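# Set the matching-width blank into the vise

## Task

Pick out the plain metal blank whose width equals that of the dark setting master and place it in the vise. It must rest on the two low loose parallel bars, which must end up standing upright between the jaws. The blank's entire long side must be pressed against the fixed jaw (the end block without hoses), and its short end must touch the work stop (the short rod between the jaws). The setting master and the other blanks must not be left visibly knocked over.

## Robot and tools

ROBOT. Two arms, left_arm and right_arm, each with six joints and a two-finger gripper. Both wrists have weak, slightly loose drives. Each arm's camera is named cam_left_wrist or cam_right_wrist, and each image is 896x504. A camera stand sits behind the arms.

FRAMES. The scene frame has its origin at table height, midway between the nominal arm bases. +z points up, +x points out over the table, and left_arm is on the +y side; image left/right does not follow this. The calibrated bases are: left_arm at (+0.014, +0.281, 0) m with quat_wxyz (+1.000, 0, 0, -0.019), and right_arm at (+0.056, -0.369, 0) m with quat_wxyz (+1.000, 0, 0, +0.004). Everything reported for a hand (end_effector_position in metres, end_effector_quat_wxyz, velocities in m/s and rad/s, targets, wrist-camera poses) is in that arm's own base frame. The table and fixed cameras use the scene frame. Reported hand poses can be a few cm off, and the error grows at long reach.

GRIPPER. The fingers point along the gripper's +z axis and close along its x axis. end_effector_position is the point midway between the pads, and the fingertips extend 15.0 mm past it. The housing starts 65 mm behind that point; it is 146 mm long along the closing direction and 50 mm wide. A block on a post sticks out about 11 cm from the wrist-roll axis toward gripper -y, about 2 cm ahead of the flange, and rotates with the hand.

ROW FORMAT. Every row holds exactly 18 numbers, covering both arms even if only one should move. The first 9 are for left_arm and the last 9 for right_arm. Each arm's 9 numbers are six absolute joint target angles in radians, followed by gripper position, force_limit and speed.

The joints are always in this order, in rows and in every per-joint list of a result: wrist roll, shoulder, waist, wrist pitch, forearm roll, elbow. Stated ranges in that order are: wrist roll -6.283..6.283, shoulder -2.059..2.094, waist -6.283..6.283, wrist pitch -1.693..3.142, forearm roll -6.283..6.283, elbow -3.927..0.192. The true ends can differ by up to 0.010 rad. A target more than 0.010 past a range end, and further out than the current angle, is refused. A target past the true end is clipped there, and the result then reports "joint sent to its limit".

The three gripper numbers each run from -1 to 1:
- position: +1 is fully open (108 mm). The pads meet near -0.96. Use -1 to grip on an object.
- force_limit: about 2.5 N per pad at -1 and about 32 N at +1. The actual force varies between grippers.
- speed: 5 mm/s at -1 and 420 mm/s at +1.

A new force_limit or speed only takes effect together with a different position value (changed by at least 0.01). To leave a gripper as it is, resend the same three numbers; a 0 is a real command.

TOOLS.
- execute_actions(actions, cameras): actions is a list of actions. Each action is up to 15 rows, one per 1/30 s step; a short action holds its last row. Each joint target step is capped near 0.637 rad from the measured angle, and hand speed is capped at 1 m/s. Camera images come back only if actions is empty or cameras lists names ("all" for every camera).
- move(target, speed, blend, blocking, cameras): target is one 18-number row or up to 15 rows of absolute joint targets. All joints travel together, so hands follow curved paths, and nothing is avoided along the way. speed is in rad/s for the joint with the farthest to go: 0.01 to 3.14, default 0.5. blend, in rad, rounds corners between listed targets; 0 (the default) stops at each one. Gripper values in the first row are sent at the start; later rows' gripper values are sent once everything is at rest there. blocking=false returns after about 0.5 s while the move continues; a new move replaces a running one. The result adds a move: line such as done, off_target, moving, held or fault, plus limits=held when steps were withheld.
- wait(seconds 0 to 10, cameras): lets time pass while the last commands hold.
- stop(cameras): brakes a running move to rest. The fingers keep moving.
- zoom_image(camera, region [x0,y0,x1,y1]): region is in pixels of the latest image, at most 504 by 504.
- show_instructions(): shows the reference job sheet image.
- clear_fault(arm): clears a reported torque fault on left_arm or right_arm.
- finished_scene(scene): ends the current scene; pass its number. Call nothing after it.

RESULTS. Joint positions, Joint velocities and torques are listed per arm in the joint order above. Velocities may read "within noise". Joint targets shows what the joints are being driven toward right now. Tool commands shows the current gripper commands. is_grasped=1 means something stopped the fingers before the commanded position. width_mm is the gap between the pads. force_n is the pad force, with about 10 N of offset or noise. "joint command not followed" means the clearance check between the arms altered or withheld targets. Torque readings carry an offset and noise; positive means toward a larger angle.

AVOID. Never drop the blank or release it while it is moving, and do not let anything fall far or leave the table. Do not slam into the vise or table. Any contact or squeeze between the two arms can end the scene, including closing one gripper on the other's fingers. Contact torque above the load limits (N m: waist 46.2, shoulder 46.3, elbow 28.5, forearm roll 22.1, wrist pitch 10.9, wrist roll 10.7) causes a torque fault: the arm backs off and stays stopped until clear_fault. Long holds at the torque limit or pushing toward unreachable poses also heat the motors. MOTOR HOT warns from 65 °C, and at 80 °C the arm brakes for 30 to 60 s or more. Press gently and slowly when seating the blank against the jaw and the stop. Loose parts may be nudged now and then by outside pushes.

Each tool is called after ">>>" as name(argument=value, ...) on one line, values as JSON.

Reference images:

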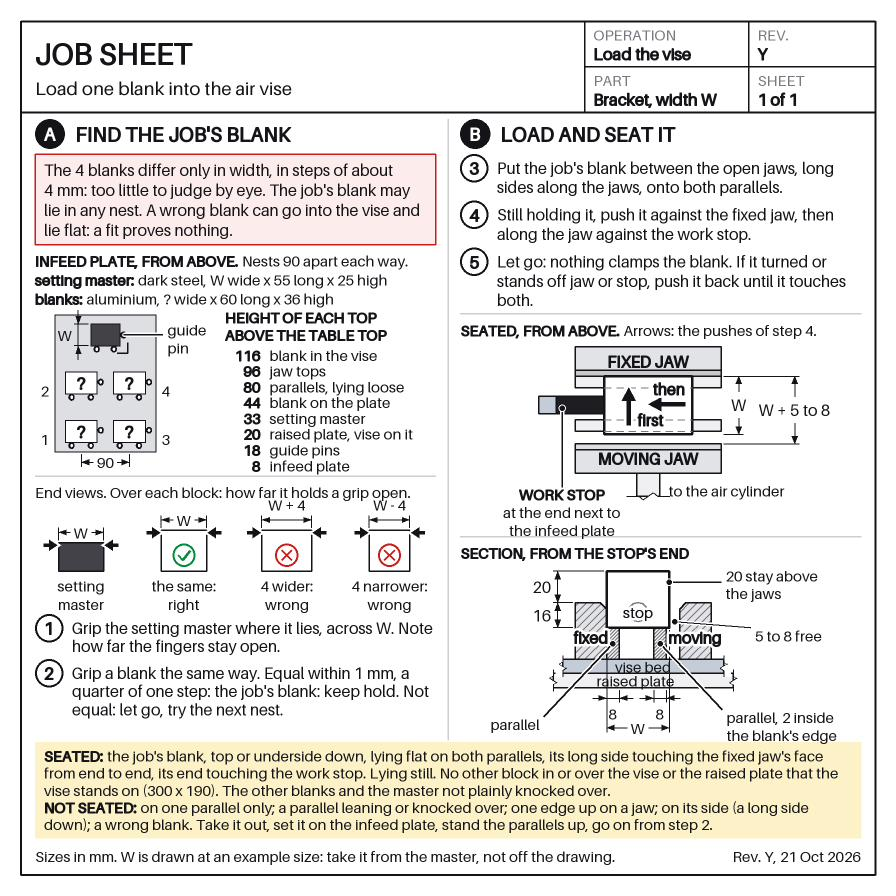

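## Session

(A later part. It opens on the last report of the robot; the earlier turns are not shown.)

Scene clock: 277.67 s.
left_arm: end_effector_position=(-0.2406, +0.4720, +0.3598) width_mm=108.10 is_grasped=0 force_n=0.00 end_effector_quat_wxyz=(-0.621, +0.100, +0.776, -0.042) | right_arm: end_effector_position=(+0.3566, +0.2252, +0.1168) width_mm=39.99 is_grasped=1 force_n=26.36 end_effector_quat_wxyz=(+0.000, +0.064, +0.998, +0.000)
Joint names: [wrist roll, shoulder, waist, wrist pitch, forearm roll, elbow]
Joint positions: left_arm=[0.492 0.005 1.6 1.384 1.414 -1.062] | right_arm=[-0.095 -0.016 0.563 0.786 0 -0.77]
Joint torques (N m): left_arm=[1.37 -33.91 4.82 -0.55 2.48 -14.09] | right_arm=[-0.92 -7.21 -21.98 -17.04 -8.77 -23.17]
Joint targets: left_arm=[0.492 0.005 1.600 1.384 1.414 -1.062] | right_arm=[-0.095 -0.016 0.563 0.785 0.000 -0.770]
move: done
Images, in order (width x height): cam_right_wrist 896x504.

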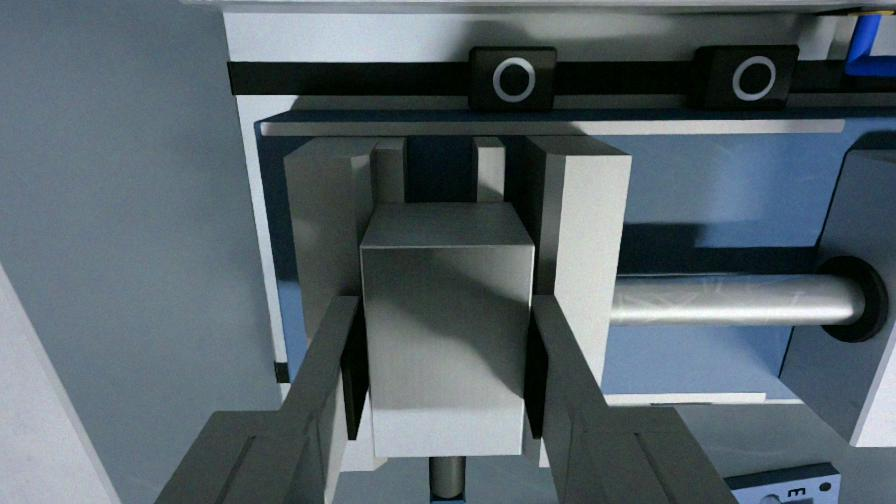

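>>> move(target=[[0.492,0.005,1.6,1.384,1.414,-1.062,1,1,1,-0.0945,-0.0164,0.5635,0.7852,0,-0.7688,-1,-0.7,-0.7],[0.492,0.005,1.6,1.384,1.414,-1.062,1,1,1,-0.0851,-0.0065,0.5729,0.7866,0,-0.7801,-1,-0.7,-0.7]], speed=0.03, cameras=["cam_right_wrist"])

>>> move(target=[0.492,0.005,1.6,1.384,1.414,-1.062,1,1,1,-0.0795,-0.0006,0.5785,0.7875,0,-0.7869,-1,-0.7,-0.7], speed=0.03, cameras=["cam_right_wrist"])

Scene clock: 287.77 s.
left_arm: end_effector_position=(-0.2406, +0.4720, +0.3598) width_mm=108.10 is_grasped=0 force_n=0.00 end_effector_quat_wxyz=(-0.621, +0.100, +0.776, -0.042) | right_arm: end_effector_position=(+0.3572, +0.2303, +0.1169) width_mm=40.05 is_grasped=1 force_n=10.13 end_effector_quat_wxyz=(+0.000, +0.064, +0.998, +0.000)
Joint names: [wrist roll, shoulder, waist, wrist pitch, forearm roll, elbow]
Joint positions: left_arm=[0.492 0.005 1.6 1.384 1.414 -1.062] | right_arm=[-0.085 -0.007 0.573 0.786 0 -0.78]
Joint torques (N m): left_arm=[1.37 -33.89 4.68 -0.55 2.53 -14.01] | right_arm=[1 -21.58 2.46 -5.16 2.3 -29.69]
Joint targets: left_arm=[0.492 0.005 1.600 1.384 1.414 -1.062] | right_arm=[-0.085 -0.007 0.573 0.787 0.000 -0.780]
move: done
Images, in order (width x height): cam_right_wrist 896x504.

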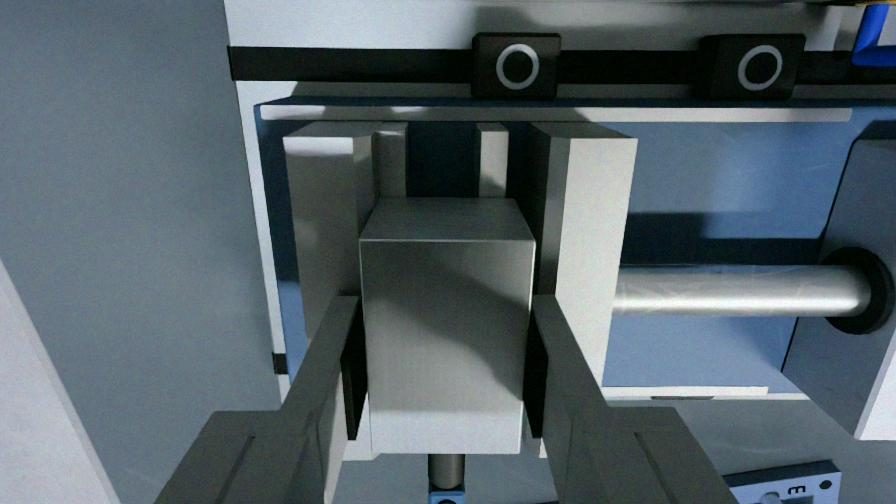

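Scene clock: 288.47 s.
left_arm: end_effector_position=(-0.2406, +0.4720, +0.3598) width_mm=108.10 is_grasped=0 force_n=0.00 end_effector_quat_wxyz=(-0.621, +0.100, +0.776, -0.042) | right_arm: end_effector_position=(+0.3573, +0.2333, +0.1168) width_mm=40.04 is_grasped=1 force_n=6.30 end_effector_quat_wxyz=(+0.000, +0.064, +0.998, +0.000)
Joint names: [wrist roll, shoulder, waist, wrist pitch, forearm roll, elbow]
Joint positions: left_arm=[0.492 0.005 1.6 1.384 1.414 -1.062] | right_arm=[-0.08 -0.001 0.578 0.787 0 -0.787]
Joint torques (N m): left_arm=[1.27 -33.84 4.61 -0.57 2.46 -14.01] | right_arm=[1.54 -22.36 3.61 -3.53 2.38 -27.79]
Joint targets: left_arm=[0.492 0.005 1.600 1.384 1.414 -1.062] | right_arm=[-0.080 -0.001 0.579 0.787 0.000 -0.787]
move: done
Images, in order (width x height): cam_right_wrist 896x504.

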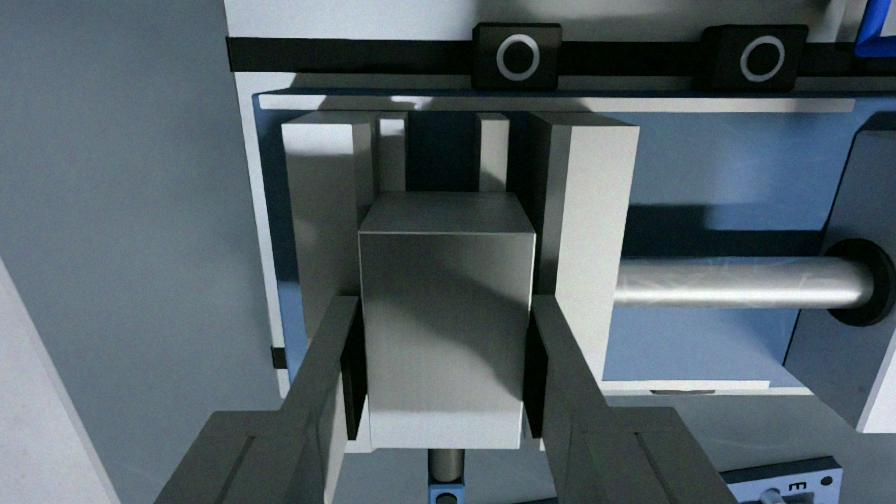

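>>> move(target=[0.492,0.005,1.6,1.384,1.414,-1.062,1,1,1,-0.0805,0.0011,0.5775,0.7878,0,-0.7889,-1,-0.7,-0.7], speed=0.02)

>>> move(target=[[0.492,0.005,1.6,1.384,1.414,-1.062,1,1,1,-0.0797,0,0.5783,0.7876,0,-0.7876,0,-0.5,-0.8],[0.492,0.005,1.6,1.384,1.414,-1.062,1,1,1,-0.0797,-0.078,0.5783,0.9206,0,-0.8426,0,-0.5,-0.8]], speed=0.1, cameras=["cam_right_wrist"])

>>> zoom_image(camera="cam_right_wrist", region=[300, 100, 620, 440])

Scene clock: 303.63 s.
left_arm: end_effector_position=(-0.2406, +0.4720, +0.3598) width_mm=108.10 is_grasped=0 force_n=0.00 end_effector_quat_wxyz=(-0.621, +0.100, +0.776, -0.042) | right_arm: end_effector_position=(+0.3579, +0.2333, +0.1167) width_mm=40.01 is_grasped=1 force_n=15.42 end_effector_quat_wxyz=(+0.000, +0.064, +0.998, +0.000)
Joint names: [wrist roll, shoulder, waist, wrist pitch, forearm roll, elbow]
Joint positions: left_arm=[0.492 0.005 1.6 1.384 1.414 -1.062] | right_arm=[-0.08 0.001 0.578 0.788 0 -0.789]
Joint torques (N m): left_arm=[1.3 -33.95 4.39 -0.56 2.41 -14.08] | right_arm=[-0.85 -20.58 -11.61 -7.2 0.24 -30.89]
Joint targets: left_arm=[0.492 0.005 1.600 1.384 1.414 -1.062] | right_arm=[-0.081 0.001 0.578 0.788 0.000 -0.789]
move: done

Scene clock: 306.00 s.
left_arm: end_effector_position=(-0.2406, +0.4720, +0.3598) width_mm=108.10 is_grasped=0 force_n=0.00 end_effector_quat_wxyz=(-0.621, +0.100, +0.776, -0.042) | right_arm: end_effector_position=(+0.3573, +0.2332, +0.1611) width_mm=53.00 is_grasped=0 force_n=0.00 end_effector_quat_wxyz=(+0.000, +0.064, +0.998, +0.000)
Joint names: [wrist roll, shoulder, waist, wrist pitch, forearm roll, elbow]
Joint positions: left_arm=[0.492 0.005 1.6 1.384 1.414 -1.062] | right_arm=[-0.08 -0.078 0.578 0.921 0 -0.843]
Joint torques (N m): left_arm=[1.27 -33.84 4.5 -0.58 2.45 -13.98] | right_arm=[0.84 -31.28 4.91 0.5 -3.41 -21.93]
Joint targets: left_arm=[0.492 0.005 1.600 1.384 1.414 -1.062] | right_arm=[-0.080 -0.078 0.578 0.921 0.000 -0.843]
move: done
Images, in order (width x height): cam_right_wrist 896x504.

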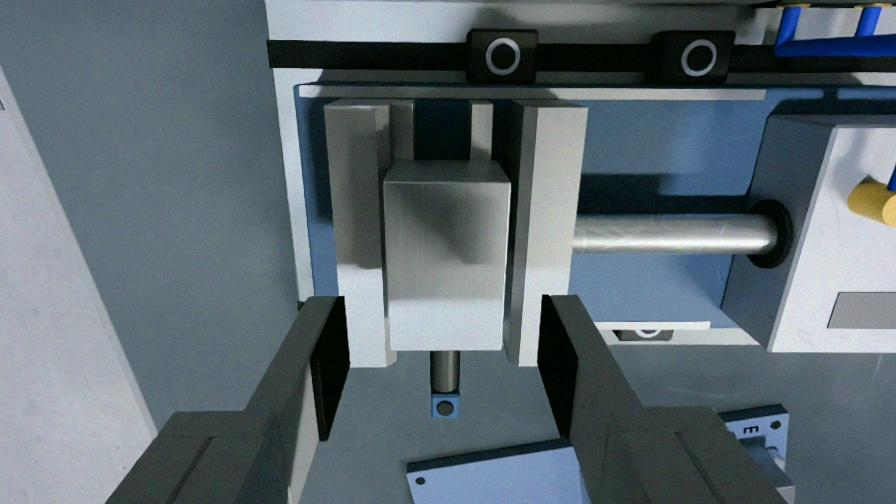

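Scaled by 1.482 from the camera's 896x504 image, which has a finer 1280x720 frame.

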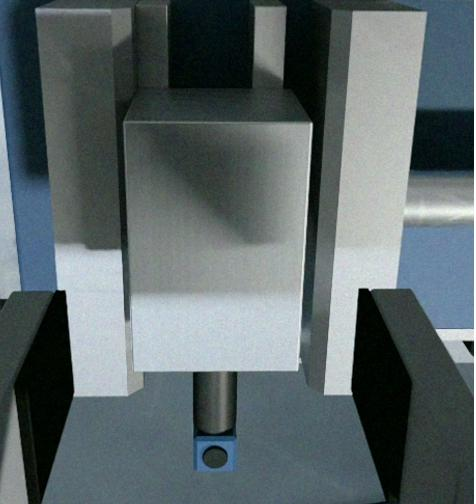

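>>> finished_scene(scene=2)

The scene is finished: the task was done.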